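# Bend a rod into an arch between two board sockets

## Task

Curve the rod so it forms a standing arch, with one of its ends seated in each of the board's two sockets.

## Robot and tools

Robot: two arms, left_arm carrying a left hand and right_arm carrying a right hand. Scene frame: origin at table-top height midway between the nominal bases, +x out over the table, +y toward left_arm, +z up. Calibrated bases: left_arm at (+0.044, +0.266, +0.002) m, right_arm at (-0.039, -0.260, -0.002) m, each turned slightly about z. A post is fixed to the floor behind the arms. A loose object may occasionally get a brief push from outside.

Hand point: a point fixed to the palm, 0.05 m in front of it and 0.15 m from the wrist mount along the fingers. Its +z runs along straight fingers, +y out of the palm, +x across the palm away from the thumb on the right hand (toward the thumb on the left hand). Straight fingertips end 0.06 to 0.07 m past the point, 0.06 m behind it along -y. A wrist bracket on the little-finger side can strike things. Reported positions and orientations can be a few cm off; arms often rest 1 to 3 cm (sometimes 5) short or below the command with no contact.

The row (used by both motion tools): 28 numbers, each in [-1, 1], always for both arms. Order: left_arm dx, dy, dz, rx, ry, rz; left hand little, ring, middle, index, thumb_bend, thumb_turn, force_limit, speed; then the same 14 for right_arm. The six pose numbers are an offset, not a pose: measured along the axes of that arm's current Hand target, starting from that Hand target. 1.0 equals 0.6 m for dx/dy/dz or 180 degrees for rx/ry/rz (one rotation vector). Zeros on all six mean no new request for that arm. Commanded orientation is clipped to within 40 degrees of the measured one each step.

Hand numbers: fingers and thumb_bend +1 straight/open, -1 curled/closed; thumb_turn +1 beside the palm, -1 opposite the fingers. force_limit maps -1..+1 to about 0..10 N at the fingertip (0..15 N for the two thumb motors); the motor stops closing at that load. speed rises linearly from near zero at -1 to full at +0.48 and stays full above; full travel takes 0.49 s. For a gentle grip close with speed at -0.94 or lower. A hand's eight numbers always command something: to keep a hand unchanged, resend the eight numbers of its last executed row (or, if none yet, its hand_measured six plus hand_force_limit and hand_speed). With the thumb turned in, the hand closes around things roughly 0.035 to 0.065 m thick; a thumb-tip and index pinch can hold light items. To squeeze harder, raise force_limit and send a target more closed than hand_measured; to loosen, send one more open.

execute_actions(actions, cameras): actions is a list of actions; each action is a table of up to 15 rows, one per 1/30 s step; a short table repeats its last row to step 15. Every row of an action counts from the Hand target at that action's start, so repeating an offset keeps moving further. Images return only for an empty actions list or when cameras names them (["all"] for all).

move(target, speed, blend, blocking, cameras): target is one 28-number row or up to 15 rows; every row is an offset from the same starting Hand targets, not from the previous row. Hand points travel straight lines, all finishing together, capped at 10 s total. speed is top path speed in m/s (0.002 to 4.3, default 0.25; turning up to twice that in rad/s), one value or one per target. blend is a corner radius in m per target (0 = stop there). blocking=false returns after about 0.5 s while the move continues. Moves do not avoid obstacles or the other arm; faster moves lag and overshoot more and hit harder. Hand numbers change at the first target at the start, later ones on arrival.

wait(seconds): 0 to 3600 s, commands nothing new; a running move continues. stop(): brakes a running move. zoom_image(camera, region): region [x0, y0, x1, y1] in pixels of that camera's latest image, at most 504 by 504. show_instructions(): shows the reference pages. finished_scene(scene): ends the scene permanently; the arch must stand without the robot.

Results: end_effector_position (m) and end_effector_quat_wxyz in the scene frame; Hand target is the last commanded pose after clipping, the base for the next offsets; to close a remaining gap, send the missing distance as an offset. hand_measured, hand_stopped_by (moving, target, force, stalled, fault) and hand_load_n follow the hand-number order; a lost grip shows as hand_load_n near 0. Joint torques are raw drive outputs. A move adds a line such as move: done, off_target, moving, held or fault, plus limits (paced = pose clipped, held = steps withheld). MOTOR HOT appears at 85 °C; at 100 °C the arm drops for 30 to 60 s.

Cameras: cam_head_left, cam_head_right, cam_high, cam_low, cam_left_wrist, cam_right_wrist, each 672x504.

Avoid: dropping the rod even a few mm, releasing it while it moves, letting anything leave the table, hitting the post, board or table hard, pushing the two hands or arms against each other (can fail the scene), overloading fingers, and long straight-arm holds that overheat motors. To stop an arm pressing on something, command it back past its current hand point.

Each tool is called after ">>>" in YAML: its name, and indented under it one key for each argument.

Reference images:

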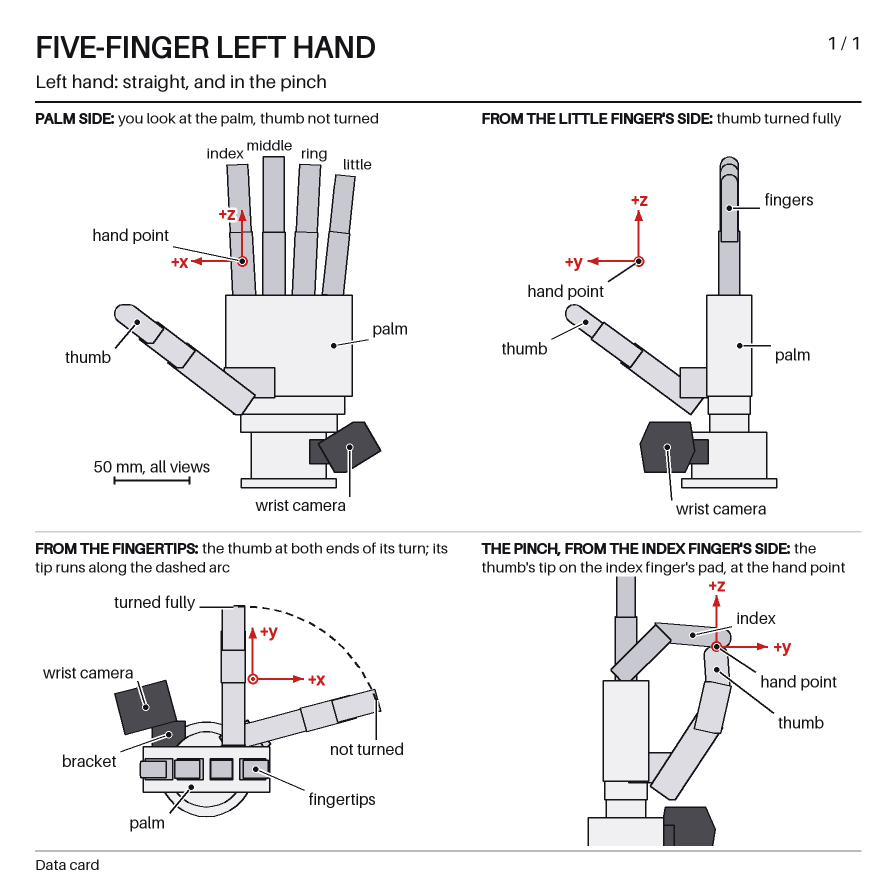

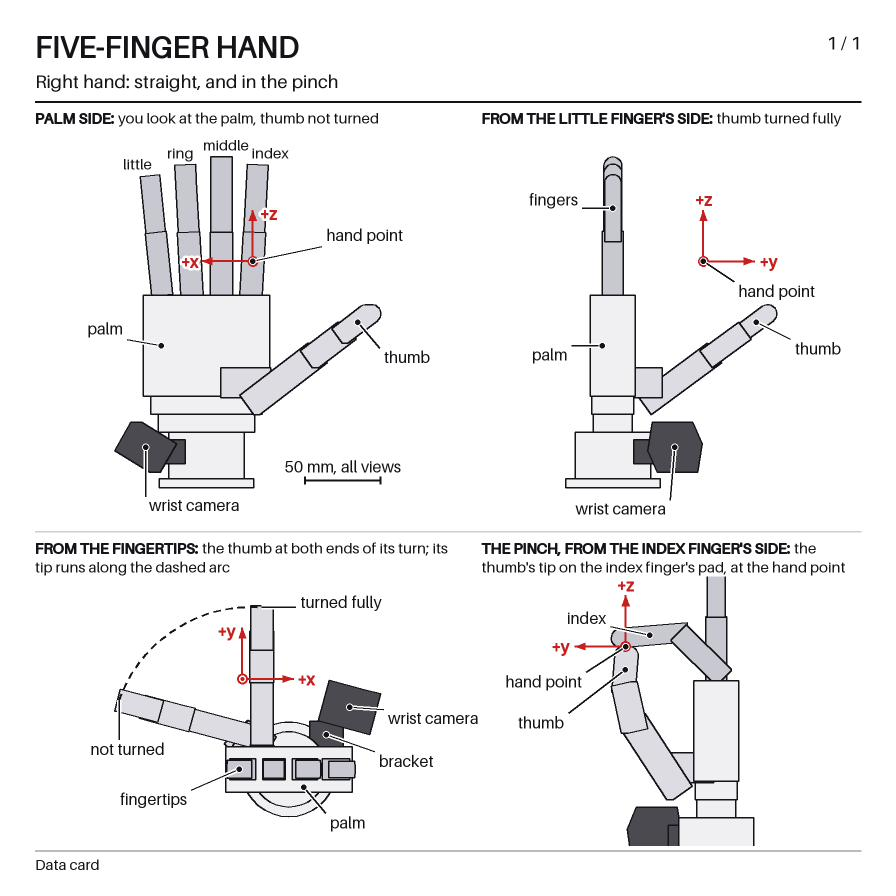

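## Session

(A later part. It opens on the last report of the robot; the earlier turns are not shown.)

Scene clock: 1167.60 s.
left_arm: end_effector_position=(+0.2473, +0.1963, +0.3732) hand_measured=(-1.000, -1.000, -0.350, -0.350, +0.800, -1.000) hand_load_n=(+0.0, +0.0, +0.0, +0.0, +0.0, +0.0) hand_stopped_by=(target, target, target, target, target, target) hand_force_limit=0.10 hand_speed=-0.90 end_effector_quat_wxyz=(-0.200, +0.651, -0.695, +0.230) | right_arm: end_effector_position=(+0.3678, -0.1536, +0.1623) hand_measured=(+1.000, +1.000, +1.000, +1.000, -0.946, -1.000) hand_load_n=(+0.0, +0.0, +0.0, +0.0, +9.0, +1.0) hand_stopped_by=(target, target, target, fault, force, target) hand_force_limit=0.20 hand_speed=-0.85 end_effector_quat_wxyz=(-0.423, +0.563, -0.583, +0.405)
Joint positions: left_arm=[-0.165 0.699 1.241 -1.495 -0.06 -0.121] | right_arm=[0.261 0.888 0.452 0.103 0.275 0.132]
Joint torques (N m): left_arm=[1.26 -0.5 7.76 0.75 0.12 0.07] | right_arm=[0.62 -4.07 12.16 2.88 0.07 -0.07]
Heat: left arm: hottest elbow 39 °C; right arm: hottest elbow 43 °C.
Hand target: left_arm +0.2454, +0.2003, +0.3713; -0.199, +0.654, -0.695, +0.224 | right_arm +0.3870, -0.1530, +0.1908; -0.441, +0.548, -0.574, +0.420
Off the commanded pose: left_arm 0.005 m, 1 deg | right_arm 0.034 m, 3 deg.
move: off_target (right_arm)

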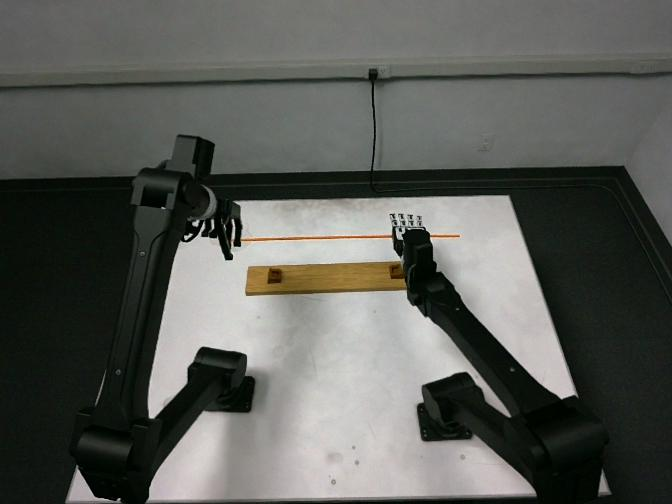

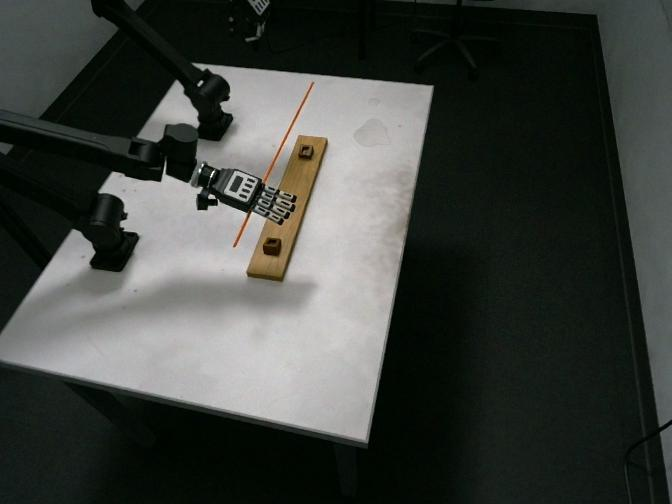

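>>> move:
  target:
    - [0,0,0,0,0,0,-1,-1,-0.35,-0.35,0.8,-1,0.1,-0.9,-0.2028,-0.055,-0.0173,0.076,-0.0418,0.2892,1,1,1,1,-1.0,-1,0.2,-0.85]
  speed: 0.07
  cameras: ["cam_head_left", "cam_high", "cam_head_right", "cam_right_wrist"]

Scene clock: 1177.97 s.
left_arm: end_effector_position=(+0.2473, +0.1963, +0.3732) hand_measured=(-1.000, -1.000, -0.350, -0.350, +0.800, -1.000) hand_load_n=(+0.0, +0.0, +0.0, +0.0, +0.0, +0.0) hand_stopped_by=(target, target, target, target, target, target) hand_force_limit=0.10 hand_speed=-0.90 end_effector_quat_wxyz=(-0.200, +0.651, -0.695, +0.230) | right_arm: end_effector_position=(+0.3890, -0.0376, +0.2298) hand_measured=(+1.000, +1.000, +1.000, +1.000, -0.946, -1.000) hand_load_n=(+0.0, +0.0, +0.0, +0.0, +9.0, +0.5) hand_stopped_by=(target, target, target, fault, force, target) hand_force_limit=0.20 hand_speed=-0.85 end_effector_quat_wxyz=(+0.669, -0.218, +0.675, -0.221)
Joint positions: left_arm=[-0.165 0.699 1.241 -1.495 -0.06 -0.121] | right_arm=[0.56 1.14 0.398 0.732 0.599 0.944]
Joint torques (N m): left_arm=[1.03 -0.67 7.88 0.7 0.1 0.04] | right_arm=[2.43 -6.01 7.04 2.81 0.24 0.2]
Heat: left arm: hottest elbow 38 °C; right arm: hottest elbow 43 °C.
Hand target: left_arm +0.2454, +0.2003, +0.3713; -0.199, +0.654, -0.695, +0.224 | right_arm +0.3868, -0.0330, +0.2307; +0.675, -0.213, +0.674, -0.212
Off the commanded pose: left_arm 0.005 m, 1 deg | right_arm 0.005 m, 1 deg.
move: done
cam_right_wrist: T_world_to_cam=[[0.02925, 0.63982, -0.76797, 0.19287], [-0.49326, 0.67747, 0.54564, 0.09318], [0.86939, 0.36284, 0.33541, -0.28586]] pos_world=[0.28885, -0.0828, 0.19316]
Images, in order (width x height): cam_head_left 672x504, cam_head_right 672x504, cam_high 672x504, cam_right_wrist 672x504.

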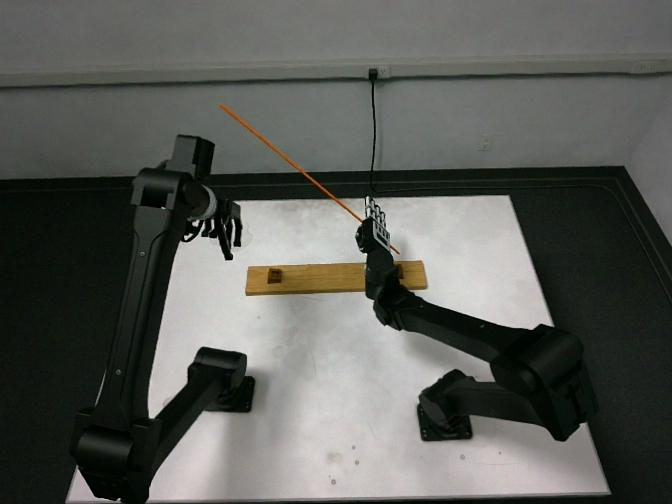

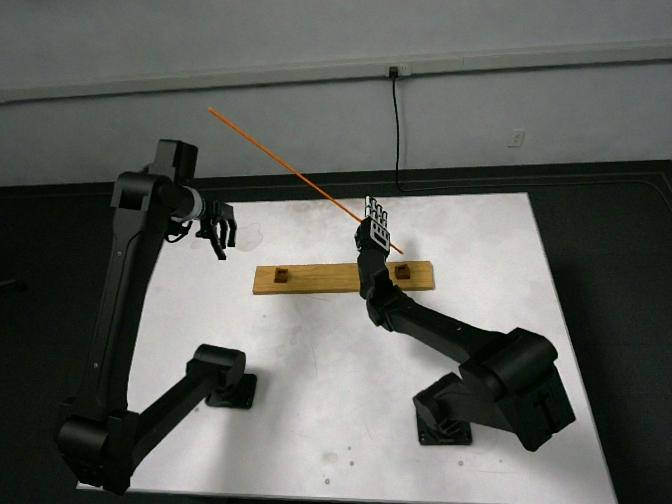

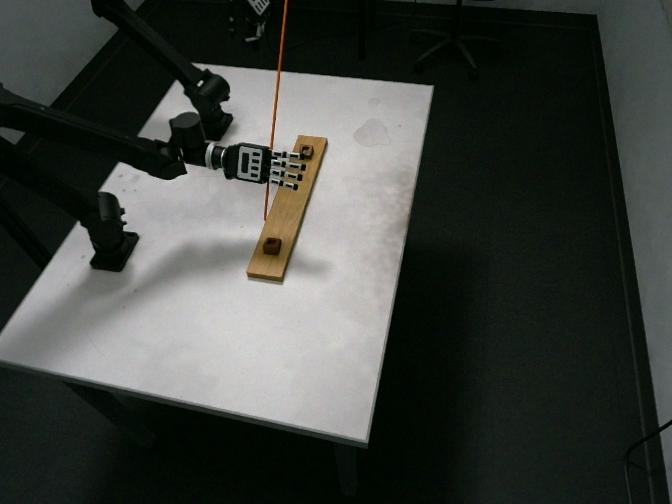

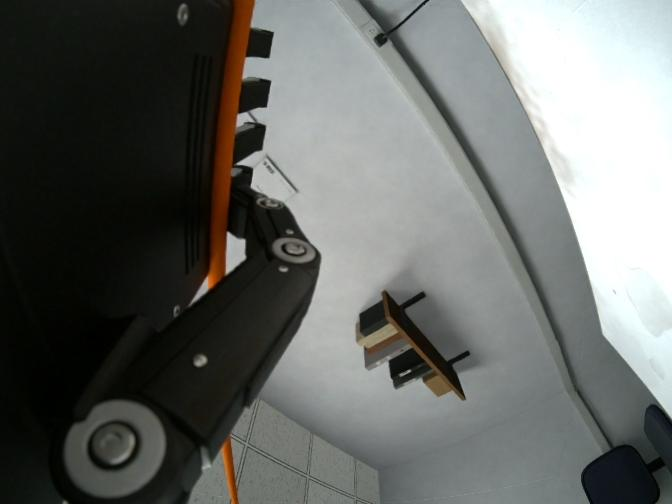

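>>> move:
  target:
    - [0,0,0,0,0,0,-1,-1,-0.35,-0.35,0.8,-1,0.1,-0.9,0.0509,0.0377,-0.0072,0,0,0.0456,1,1,1,1,-1.0,-1,0.2,-0.85]
  speed: 0.05
  cameras: ["cam_head_left", "cam_high", "cam_head_right", "cam_right_wrist"]

Scene clock: 1199.97 s.
left_arm: end_effector_position=(+0.2473, +0.1963, +0.3732) hand_measured=(-1.000, -1.000, -0.350, -0.350, +0.800, -1.000) hand_load_n=(+0.5, +0.0, +0.0, +0.0, +0.0, +0.0) hand_stopped_by=(target, target, target, target, target, target) hand_force_limit=0.10 hand_speed=-0.90 end_effector_quat_wxyz=(-0.200, +0.651, -0.695, +0.230) | right_arm: end_effector_position=(+0.3855, -0.0363, +0.1918) hand_measured=(+1.000, +1.000, +1.000, +1.000, -0.946, -1.000) hand_load_n=(+0.0, +0.0, +0.0, +0.0, +9.0, +0.5) hand_stopped_by=(target, target, target, fault, force, target) hand_force_limit=0.20 hand_speed=-0.85 end_effector_quat_wxyz=(+0.683, -0.169, +0.689, -0.173)
Joint positions: left_arm=[-0.165 0.699 1.241 -1.495 -0.06 -0.121] | right_arm=[0.569 1.313 0.335 0.969 0.609 1.088]
Joint torques (N m): left_arm=[1.44 -0.44 7.87 0.65 0.12 0.06] | right_arm=[2.49 -6.95 5.56 2.81 0.24 0.19]
Heat: left arm: hottest elbow 37 °C; right arm: hottest elbow 42 °C.
Hand target: left_arm +0.2454, +0.2003, +0.3713; -0.199, +0.654, -0.695, +0.224 | right_arm +0.3825, -0.0320, +0.1928; +0.688, -0.164, +0.688, -0.163
Off the commanded pose: left_arm 0.005 m, 1 deg | right_arm 0.005 m, 1 deg.
move: done
cam_right_wrist: T_world_to_cam=[[0.03153, 0.74331, -0.66821, 0.14669], [-0.49283, 0.59318, 0.6366, 0.09065], [0.86956, 0.30923, 0.38503, -0.2821]] pos_world=[0.28535, -0.07557, 0.14893]
Images, in order (width x height): cam_head_left 672x504, cam_head_right 672x504, cam_high 672x504, cam_right_wrist 672x504.

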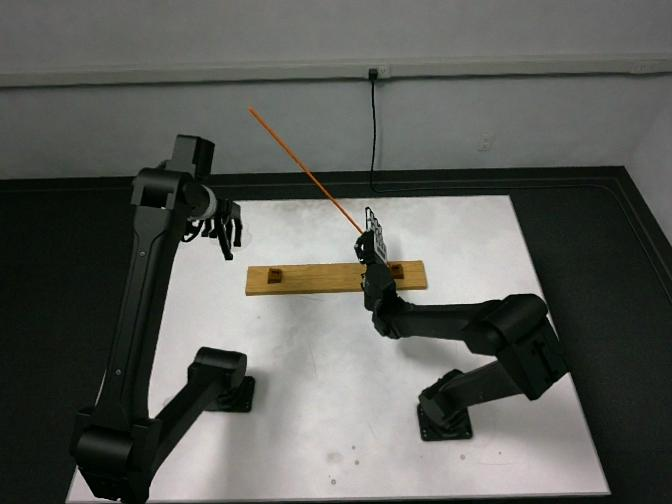

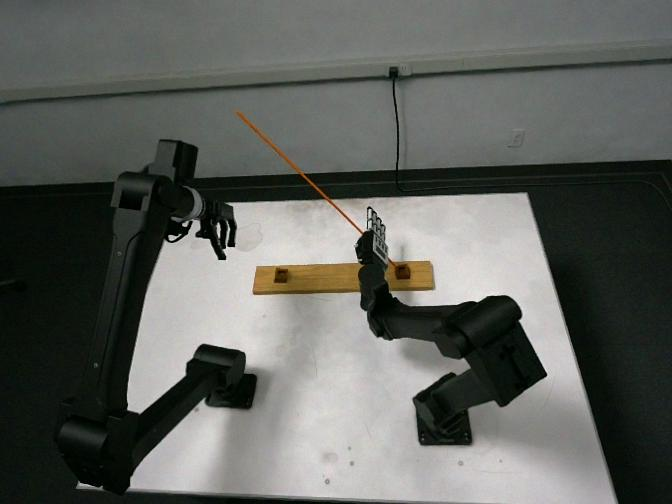

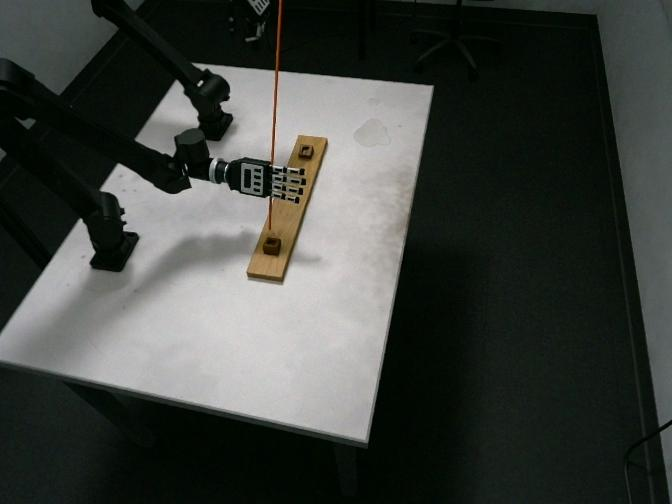

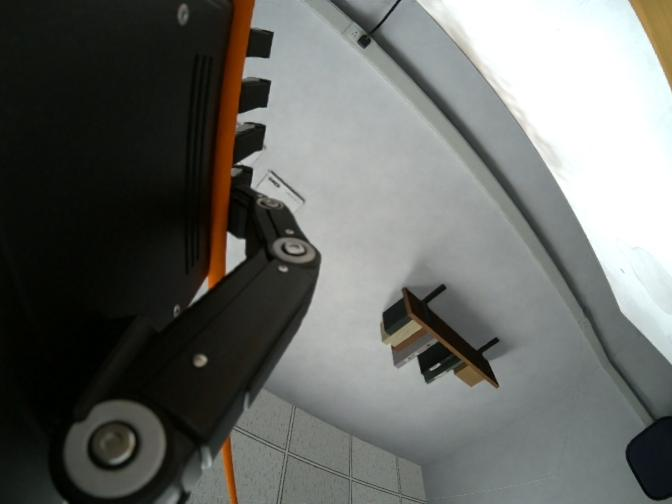

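>>> zoom_image:
  camera: "cam_high"
  region: [220, 200, 320, 290]

>>> zoom_image:
  camera: "cam_head_left"
  region: [340, 220, 440, 300]

>>> zoom_image:
  camera: "cam_head_right"
  region: [340, 220, 440, 300]

Scaled by 5.040.

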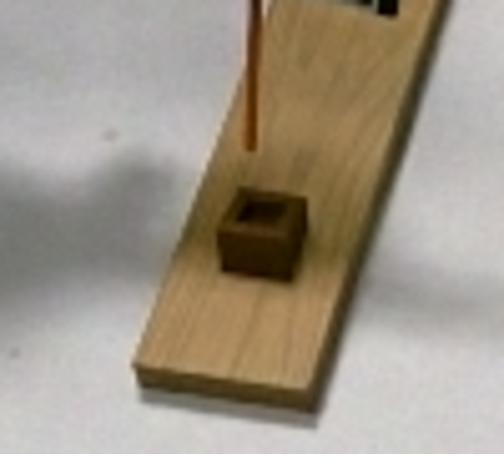

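Scaled by 5.040.

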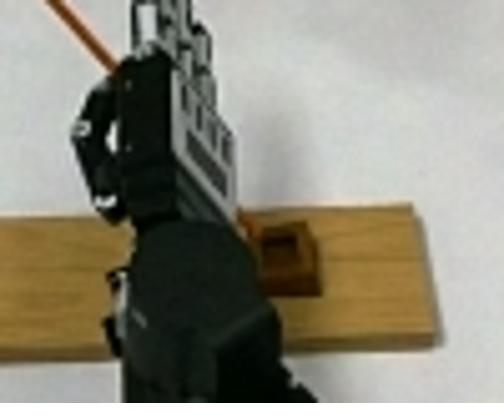

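Scaled by 5.040.

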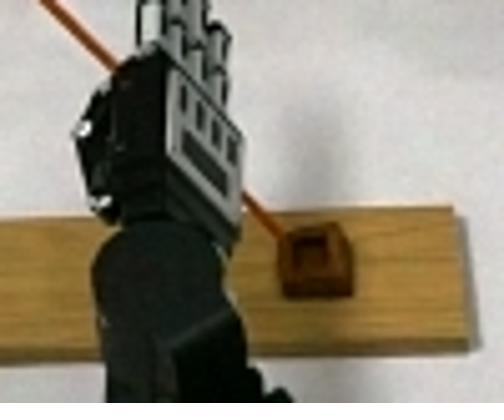

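>>> move:
  target:
    - [0,0,0,0,0,0,-1,-1,-0.35,-0.35,0.8,-1,0.1,-0.9,0.0355,-0.0037,0.0158,0,0,0,1,1,1,1,-1.0,-1,0.2,-0.85]
  speed: 0.04
  cameras: ["cam_head_left", "cam_high", "cam_head_right"]

>>> zoom_image:
  camera: "cam_high"
  region: [220, 200, 320, 290]

>>> zoom_image:
  camera: "cam_head_right"
  region: [340, 220, 440, 300]

Scene clock: 1222.67 s.
left_arm: end_effector_position=(+0.2473, +0.1963, +0.3732) hand_measured=(-1.000, -1.000, -0.350, -0.350, +0.800, -1.000) hand_load_n=(+0.0, +0.0, +0.0, +0.0, +0.0, +0.0) hand_stopped_by=(target, target, target, target, target, target) hand_force_limit=0.10 hand_speed=-0.90 end_effector_quat_wxyz=(-0.200, +0.651, -0.695, +0.230) | right_arm: end_effector_position=(+0.3905, -0.0389, +0.1738) hand_measured=(+1.000, +1.000, +1.000, +1.000, -0.946, -1.000) hand_load_n=(+0.0, +0.0, +0.0, +0.0, +9.0, +0.5) hand_stopped_by=(target, target, target, fault, force, target) hand_force_limit=0.20 hand_speed=-0.85 end_effector_quat_wxyz=(+0.684, -0.174, +0.688, -0.167)
Joint positions: left_arm=[-0.165 0.699 1.241 -1.495 -0.06 -0.121] | right_arm=[0.54 1.401 0.325 1.067 0.563 1.088]
Joint torques (N m): left_arm=[1.03 -0.38 7.92 0.76 0.11 0.05] | right_arm=[0.67 -7.53 4.89 2.76 -0.01 0.2]
Heat: left arm: hottest elbow 37 °C; right arm: hottest elbow 40 °C.
Hand target: left_arm +0.2454, +0.2003, +0.3713; -0.199, +0.654, -0.695, +0.224 | right_arm +0.3919, -0.0435, +0.1746; +0.688, -0.164, +0.688, -0.163
Off the commanded pose: left_arm 0.005 m, 1 deg | right_arm 0.005 m, 1 deg.
move: done
Images, in order (width x height): cam_head_left 672x504, cam_head_right 672x504, cam_high 672x504.

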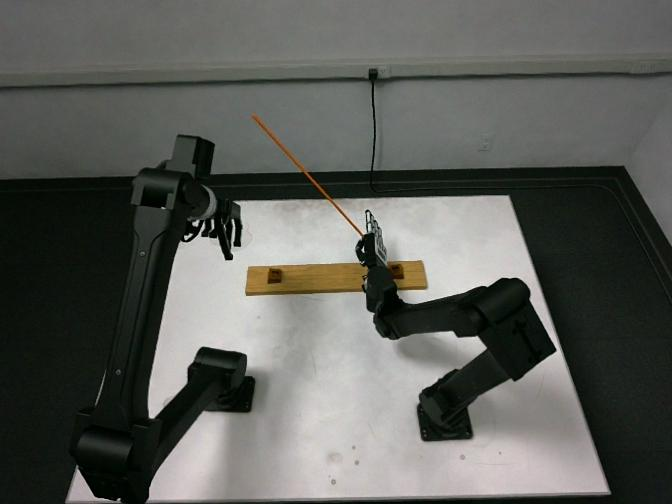

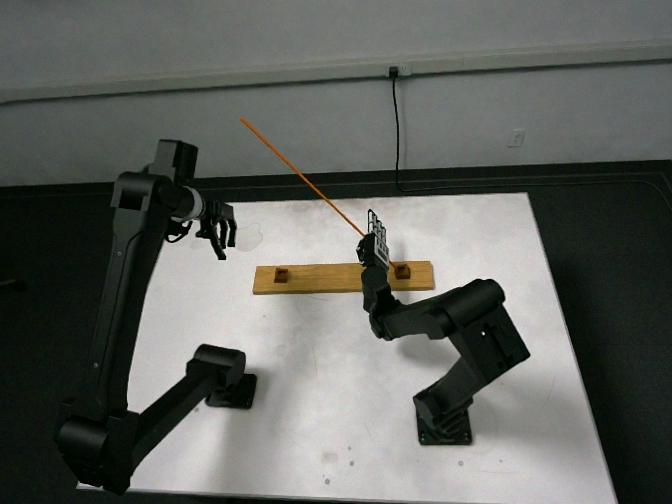

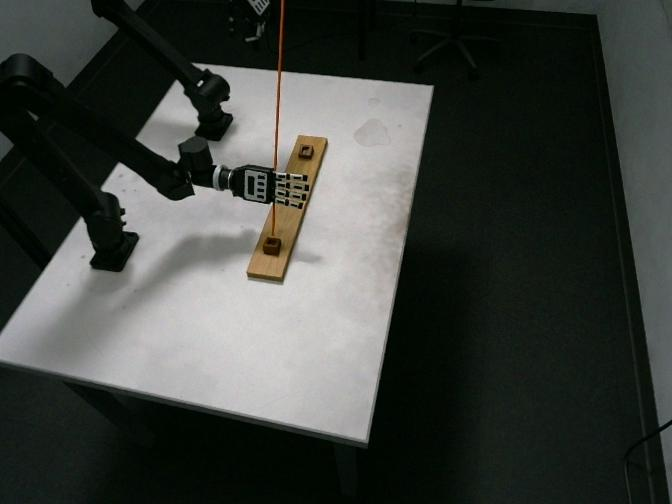

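Scaled by 5.040.

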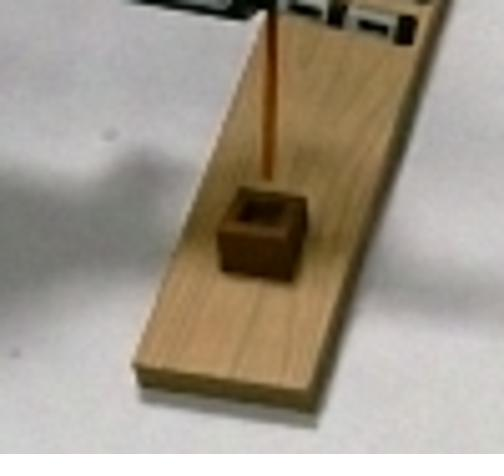

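Scaled by 5.040.

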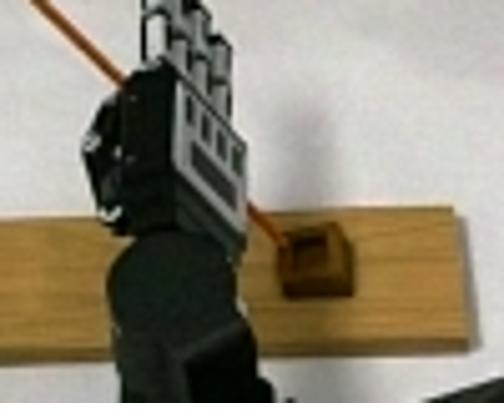

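>>> move:
  target:
    - [0,0,0,0,0,0,-1,-1,-0.35,-0.35,0.8,-1,0.1,-0.9,0.0094,-0.0186,0.0042,0,0,0,1,1,1,1,-1.0,-1,0.2,-0.85]
  speed: 0.04
  cameras: ["cam_head_left", "cam_high", "cam_head_right"]

>>> zoom_image:
  camera: "cam_high"
  region: [220, 200, 320, 290]

>>> zoom_image:
  camera: "cam_head_right"
  region: [340, 220, 440, 300]

Scene clock: 1231.87 s.
left_arm: end_effector_position=(+0.2473, +0.1963, +0.3732) hand_measured=(-1.000, -1.000, -0.350, -0.350, +0.800, -1.000) hand_load_n=(+0.0, +0.0, +0.0, +0.0, +0.0, +0.0) hand_stopped_by=(target, target, target, target, target, target) hand_force_limit=0.10 hand_speed=-0.90 end_effector_quat_wxyz=(-0.200, +0.651, -0.695, +0.230) | right_arm: end_effector_position=(+0.3938, -0.0513, +0.1689) hand_measured=(+1.000, +1.000, +1.000, +1.000, -0.946, -1.000) hand_load_n=(+0.0, +0.0, -0.5, +0.0, +9.0, +0.5) hand_stopped_by=(target, target, target, fault, force, target) hand_force_limit=0.20 hand_speed=-0.85 end_effector_quat_wxyz=(+0.681, -0.177, +0.691, -0.168)
Joint positions: left_arm=[-0.165 0.699 1.241 -1.495 -0.06 -0.121] | right_arm=[0.496 1.401 0.314 1.067 0.519 1.088]
Joint torques (N m): left_arm=[1.38 -0.32 7.88 0.75 0.11 0.07] | right_arm=[0.62 -8.41 4.82 2.91 0 0.2]
Heat: left arm: hottest elbow 36 °C; right arm: hottest elbow 40 °C.
Hand target: left_arm +0.2454, +0.2003, +0.3713; -0.199, +0.654, -0.695, +0.224 | right_arm +0.3946, -0.0560, +0.1748; +0.688, -0.164, +0.688, -0.163
Off the commanded pose: left_arm 0.005 m, 1 deg | right_arm 0.007 m, 2 deg.
move: done
Images, in order (width x height): cam_head_left 672x504, cam_head_right 672x504, cam_high 672x504.

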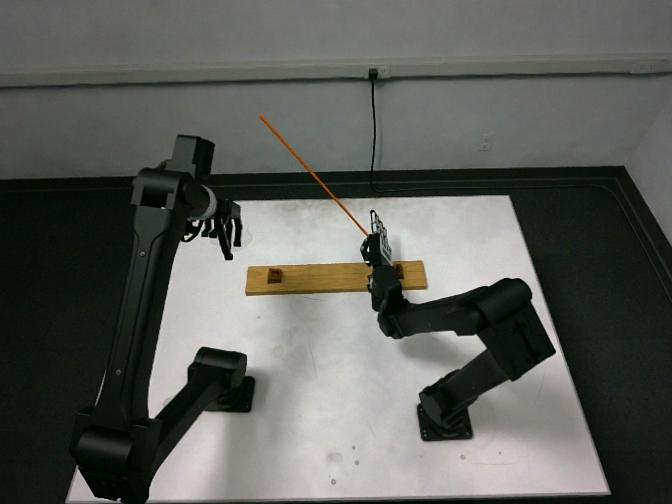

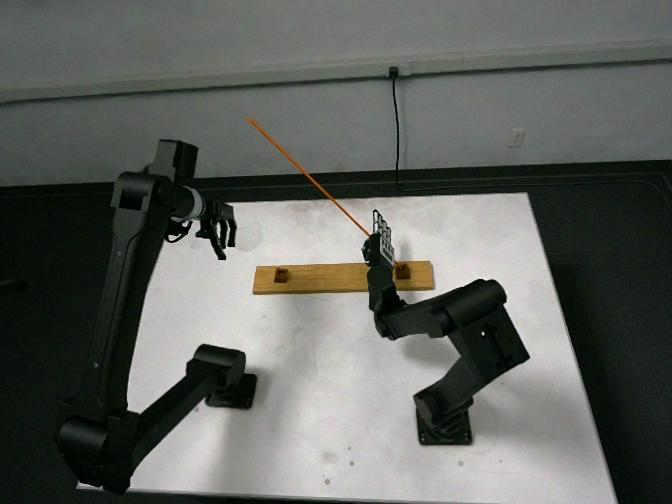

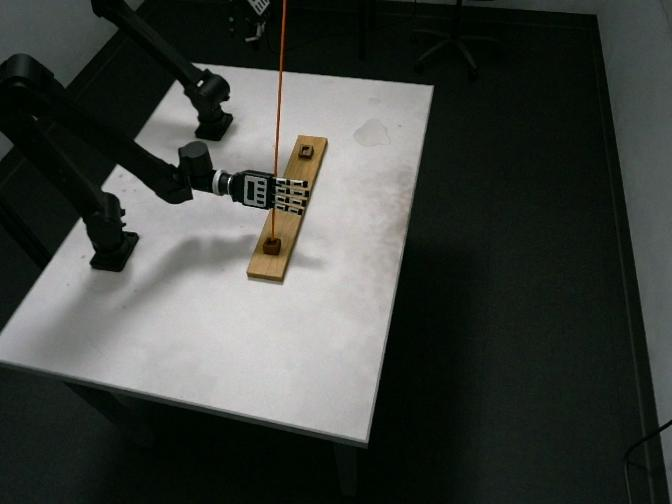

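Scaled by 5.040.

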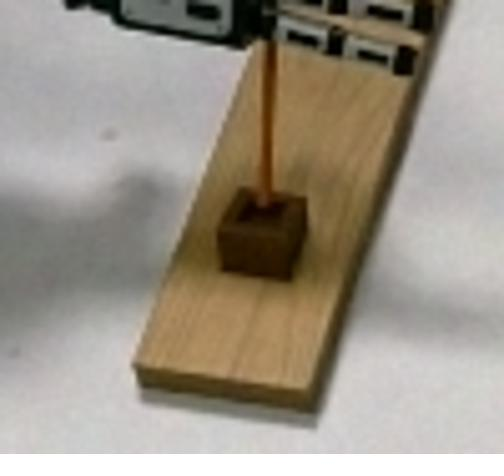

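Scaled by 5.040.

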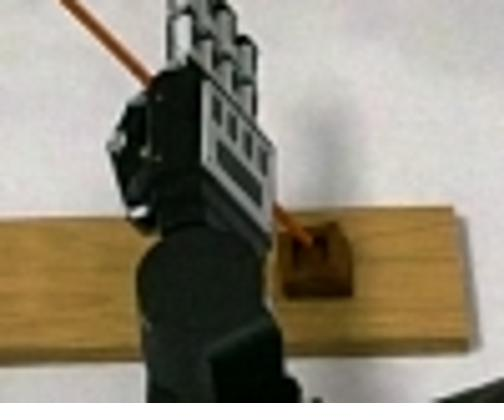

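>>> move:
  target:
    - [0,0,0,0,0,0,-1,-1,-0.35,-0.35,0.8,-1,0.1,-0.9,0.0395,0.0031,0,0,0,0,1,1,1,1,-1.0,-1,0.2,-0.85]
  speed: 0.03
  cameras: ["cam_head_left", "cam_high", "cam_head_right"]

>>> zoom_image:
  camera: "cam_high"
  region: [220, 200, 320, 290]

>>> zoom_image:
  camera: "cam_head_right"
  region: [340, 220, 440, 300]

Scene clock: 1241.57 s.
left_arm: end_effector_position=(+0.2473, +0.1963, +0.3732) hand_measured=(-1.000, -1.000, -0.350, -0.350, +0.800, -1.000) hand_load_n=(+0.0, +0.0, +0.0, +0.0, +0.0, +0.0) hand_stopped_by=(target, target, target, target, target, target) hand_force_limit=0.10 hand_speed=-0.90 end_effector_quat_wxyz=(-0.200, +0.651, -0.695, +0.230) | right_arm: end_effector_position=(+0.3941, -0.0586, +0.1562) hand_measured=(+1.000, +1.000, +1.000, +1.000, -0.946, -1.000) hand_load_n=(+0.0, +0.0, +0.0, +0.0, +9.0, +0.5) hand_stopped_by=(target, target, target, fault, force, target) hand_force_limit=0.20 hand_speed=-0.85 end_effector_quat_wxyz=(+0.689, -0.172, +0.685, -0.164)
Joint positions: left_arm=[-0.165 0.699 1.241 -1.495 -0.06 -0.121] | right_arm=[0.47 1.49 0.295 1.198 0.49 1.088]
Joint torques (N m): left_arm=[1.44 -0.38 7.84 0.77 0.11 0.05] | right_arm=[0.44 -7.47 3.79 2.7 0.02 0.2]
Heat: left arm: hottest elbow 36 °C; right arm: hottest elbow 39 °C.
Hand target: left_arm +0.2454, +0.2003, +0.3713; -0.199, +0.654, -0.695, +0.224 | right_arm +0.3946, -0.0650, +0.1526; +0.688, -0.164, +0.688, -0.163
Off the commanded pose: left_arm 0.005 m, 1 deg | right_arm 0.007 m, 1 deg.
move: done
Images, in order (width x height): cam_head_left 672x504, cam_head_right 672x504, cam_high 672x504.

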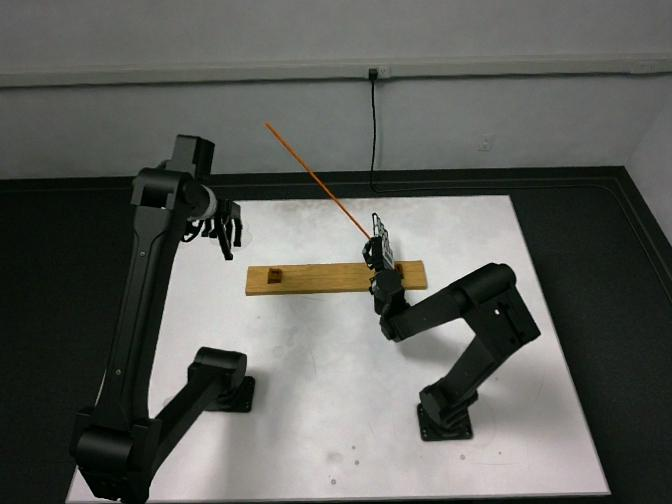

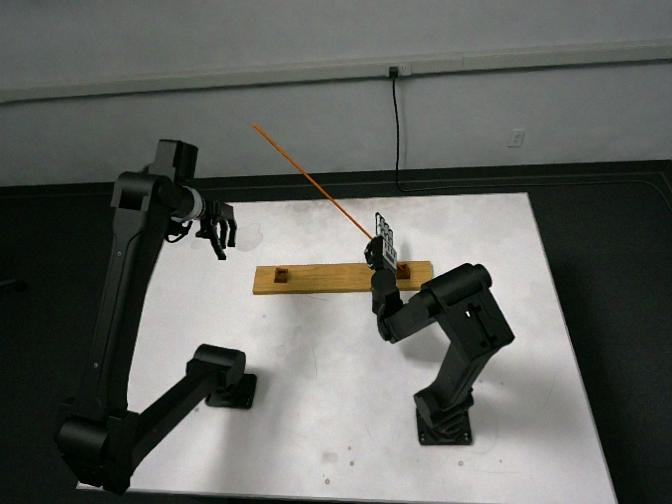

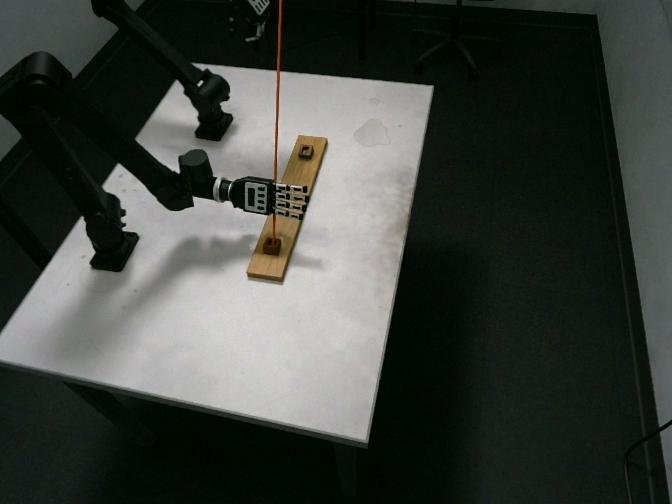

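Scaled by 5.040.

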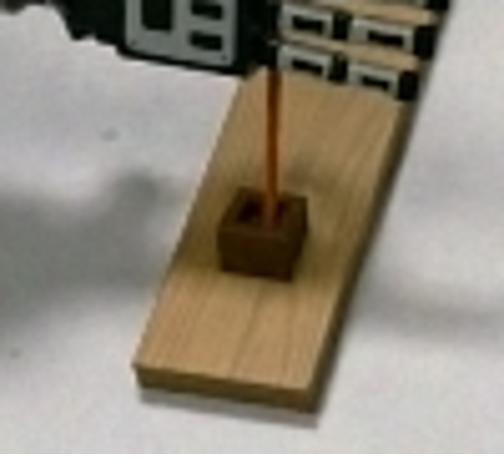

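Scaled by 5.040.

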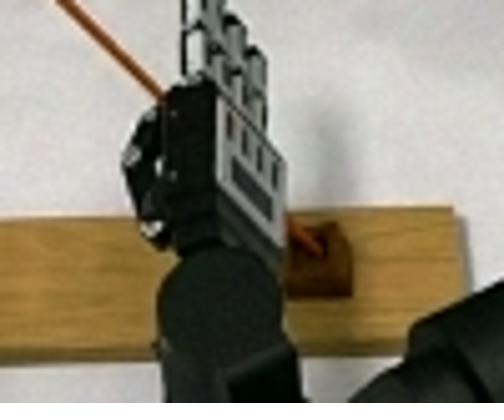

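>>> move:
  target:
    - [0,0,0,0,0,0,-1,-1,-0.35,-0.35,0.8,-1,0.1,-0.9,0.0187,0.0075,0,0,0,0,1,1,1,1,-1.0,-1,0.2,-0.85]
  speed: 0.03
  cameras: ["cam_head_left", "cam_high", "cam_head_right"]

>>> zoom_image:
  camera: "cam_high"
  region: [220, 200, 320, 290]

>>> zoom_image:
  camera: "cam_head_right"
  region: [340, 220, 440, 300]

Scene clock: 1247.50 s.
left_arm: end_effector_position=(+0.2473, +0.1963, +0.3732) hand_measured=(-1.000, -1.000, -0.350, -0.350, +0.800, -1.000) hand_load_n=(+0.0, +0.0, +0.0, +0.0, +0.0, +0.0) hand_stopped_by=(target, target, target, target, target, target) hand_force_limit=0.10 hand_speed=-0.90 end_effector_quat_wxyz=(-0.200, +0.651, -0.695, +0.230) | right_arm: end_effector_position=(+0.3946, -0.0567, +0.1548) hand_measured=(+1.000, +1.000, +1.000, +1.000, -0.946, -1.000) hand_load_n=(+0.0, +0.0, +0.0, +0.0, +9.0, +0.0) hand_stopped_by=(target, target, target, fault, force, target) hand_force_limit=0.20 hand_speed=-0.85 end_effector_quat_wxyz=(+0.699, -0.168, +0.676, -0.159)
Joint positions: left_arm=[-0.165 0.699 1.241 -1.495 -0.06 -0.121] | right_arm=[0.469 1.544 0.295 1.281 0.482 1.088]
Joint torques (N m): left_arm=[1.38 -0.5 7.86 0.69 0.09 0.06] | right_arm=[0.21 -6.83 3.02 2.18 0.21 0.2]
Heat: left arm: hottest elbow 36 °C; right arm: hottest elbow 39 °C.
Hand target: left_arm +0.2454, +0.2003, +0.3713; -0.199, +0.654, -0.695, +0.224 | right_arm +0.3946, -0.0661, +0.1406; +0.688, -0.164, +0.688, -0.163
Off the commanded pose: left_arm 0.005 m, 1 deg | right_arm 0.017 m, 2 deg.
move: off_target (right_arm)
Images, in order (width x height): cam_head_left 672x504, cam_head_right 672x504, cam_high 672x504.

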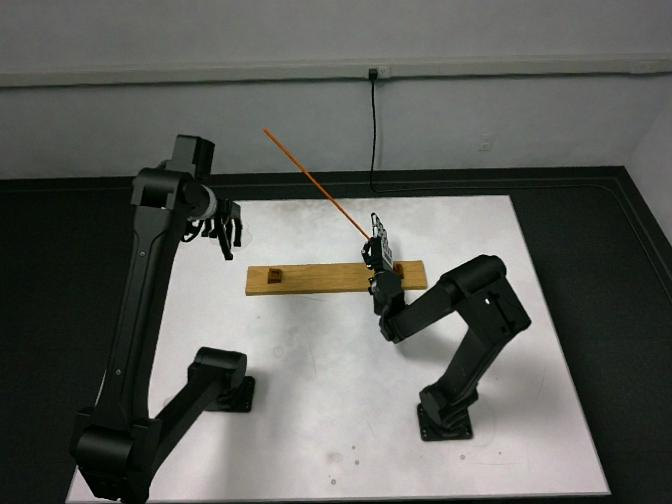

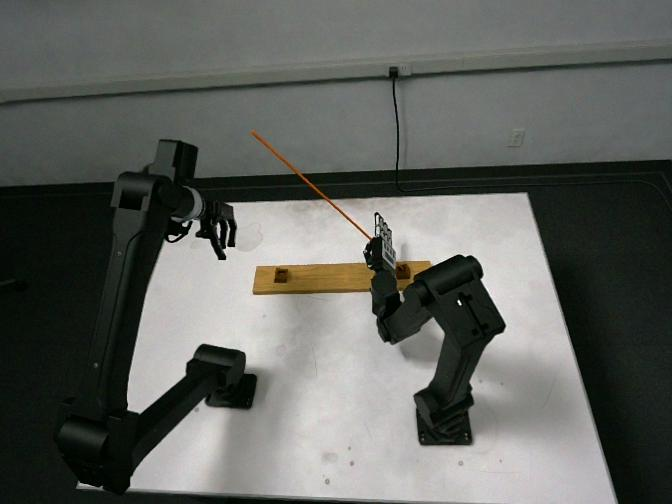

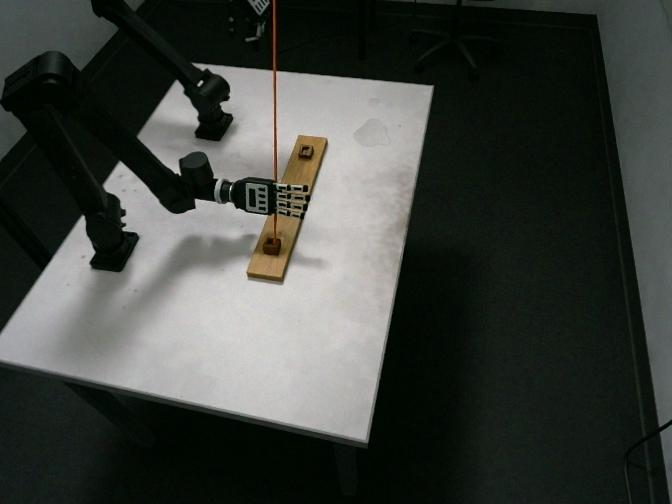

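Scaled by 5.040.

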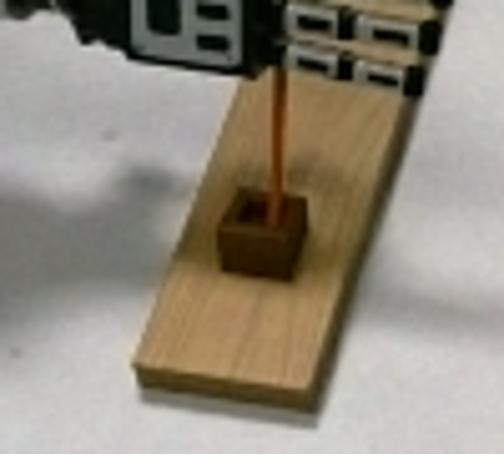

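Scaled by 5.040.

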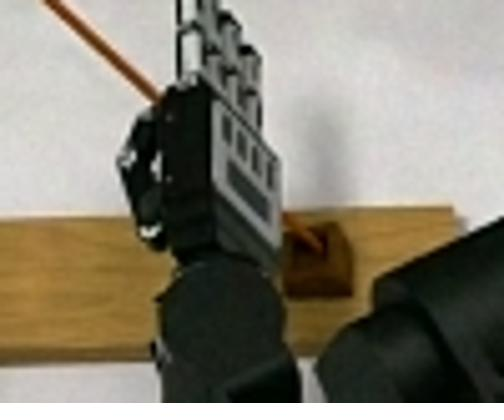

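>>> zoom_image:
  camera: "cam_high"
  region: [255, 225, 290, 260]

>>> zoom_image:
  camera: "cam_head_right"
  region: [385, 250, 420, 285]

Scaled by 14.400.

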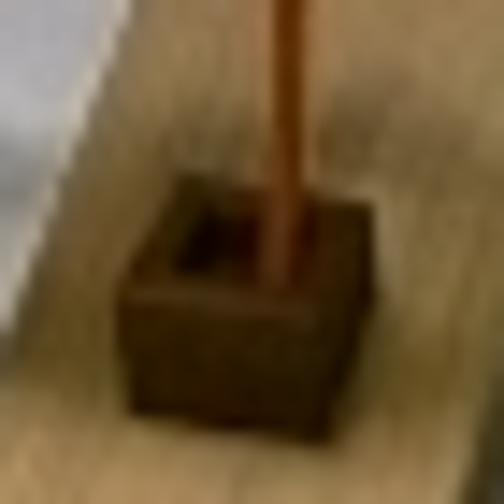

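Scaled by 14.400.

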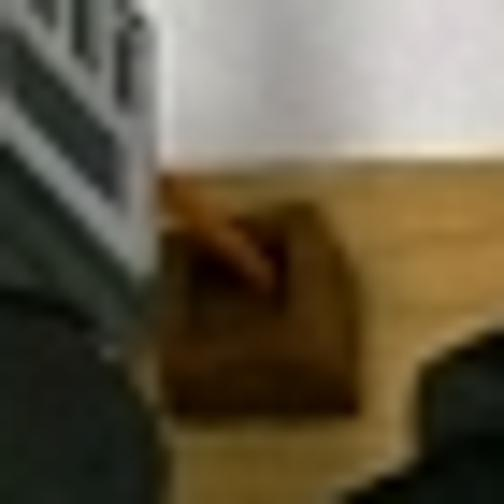

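>>> move:
  target:
    - [0,0,0,0,0,0,-1,-1,-0.35,-0.35,0.8,-1,0.1,-0.9,-0.0497,-0.0398,-0.005,0,0,0.0444,1,1,1,1,-1.0,-1,0.2,-0.85]
  speed: 0.04
  cameras: ["cam_head_left", "cam_high", "cam_head_right"]

>>> zoom_image:
  camera: "cam_high"
  region: [255, 225, 290, 260]

>>> zoom_image:
  camera: "cam_head_right"
  region: [385, 250, 420, 285]

Scene clock: 1270.53 s.
left_arm: end_effector_position=(+0.2473, +0.1963, +0.3732) hand_measured=(-1.000, -1.000, -0.350, -0.350, +0.800, -1.000) hand_load_n=(+0.0, +0.0, +0.0, +0.0, +0.0, +0.0) hand_stopped_by=(target, target, target, target, target, target) hand_force_limit=0.10 hand_speed=-0.90 end_effector_quat_wxyz=(-0.200, +0.651, -0.695, +0.230) | right_arm: end_effector_position=(+0.3909, -0.0685, +0.1795) hand_measured=(+1.000, +1.000, +1.000, +1.000, -0.946, -1.000) hand_load_n=(+0.0, +0.0, +0.0, +0.0, +8.5, +0.5) hand_stopped_by=(target, target, target, fault, force, target) hand_force_limit=0.20 hand_speed=-0.85 end_effector_quat_wxyz=(+0.701, -0.122, +0.693, -0.116)
Joint positions: left_arm=[-0.165 0.699 1.241 -1.495 -0.06 -0.121] | right_arm=[0.447 1.413 0.282 1.143 0.469 1.227]
Joint torques (N m): left_arm=[1.26 -0.67 7.79 0.76 0.11 0.05] | right_arm=[0.56 -8.76 4.52 1.4 -0.03 0.2]
Heat: left arm: hottest elbow 36 °C; right arm: hottest elbow 37 °C.
Hand target: left_arm +0.2454, +0.2003, +0.3713; -0.199, +0.654, -0.695, +0.224 | right_arm +0.3915, -0.0740, +0.1781; +0.698, -0.116, +0.697, -0.115
Off the commanded pose: left_arm 0.005 m, 1 deg | right_arm 0.006 m, 1 deg.
move: done
Images, in order (width x height): cam_head_left 672x504, cam_head_right 672x504, cam_high 672x504.

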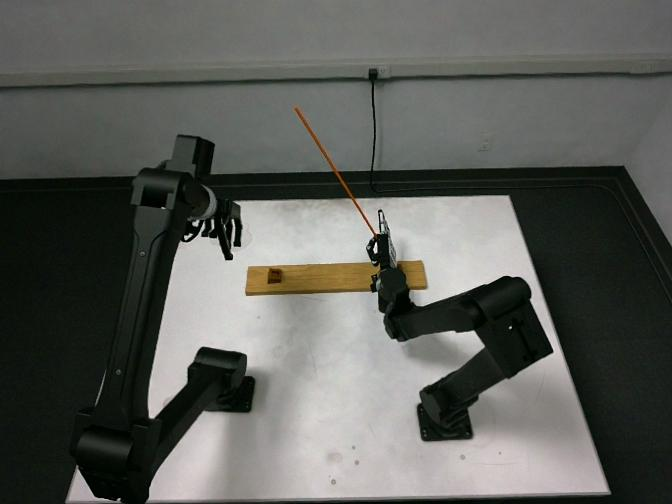

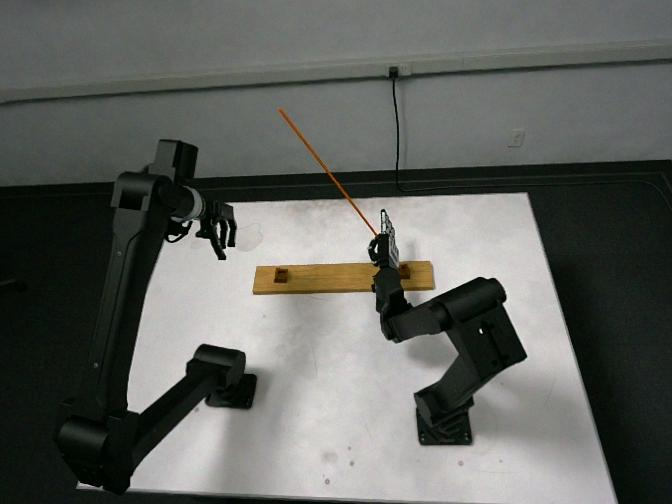

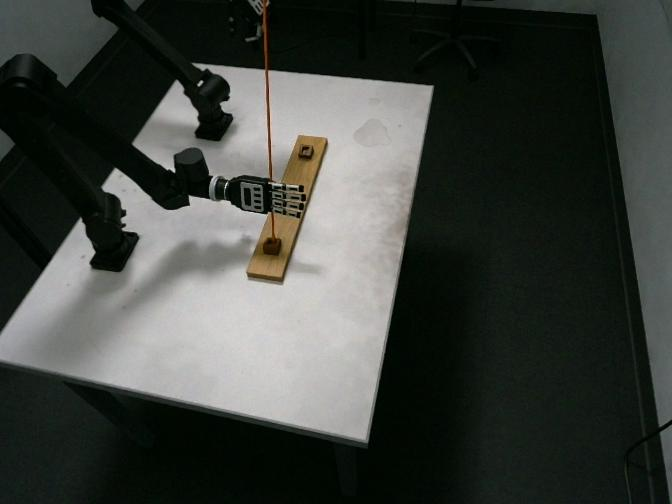

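Scaled by 14.400.

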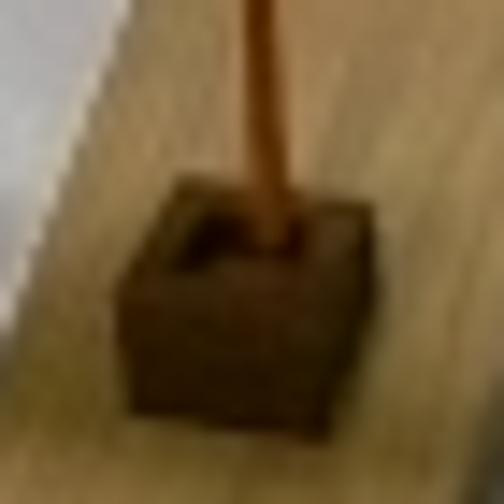

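Scaled by 14.400.

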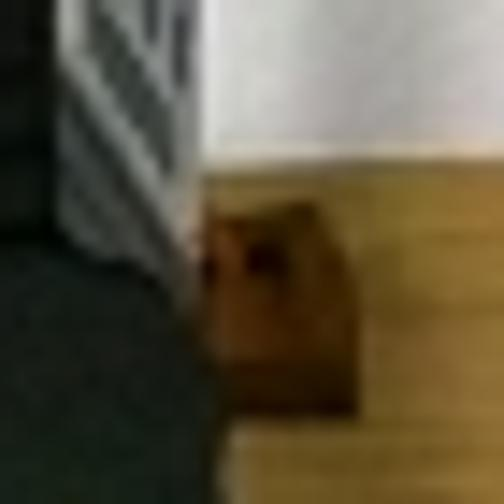

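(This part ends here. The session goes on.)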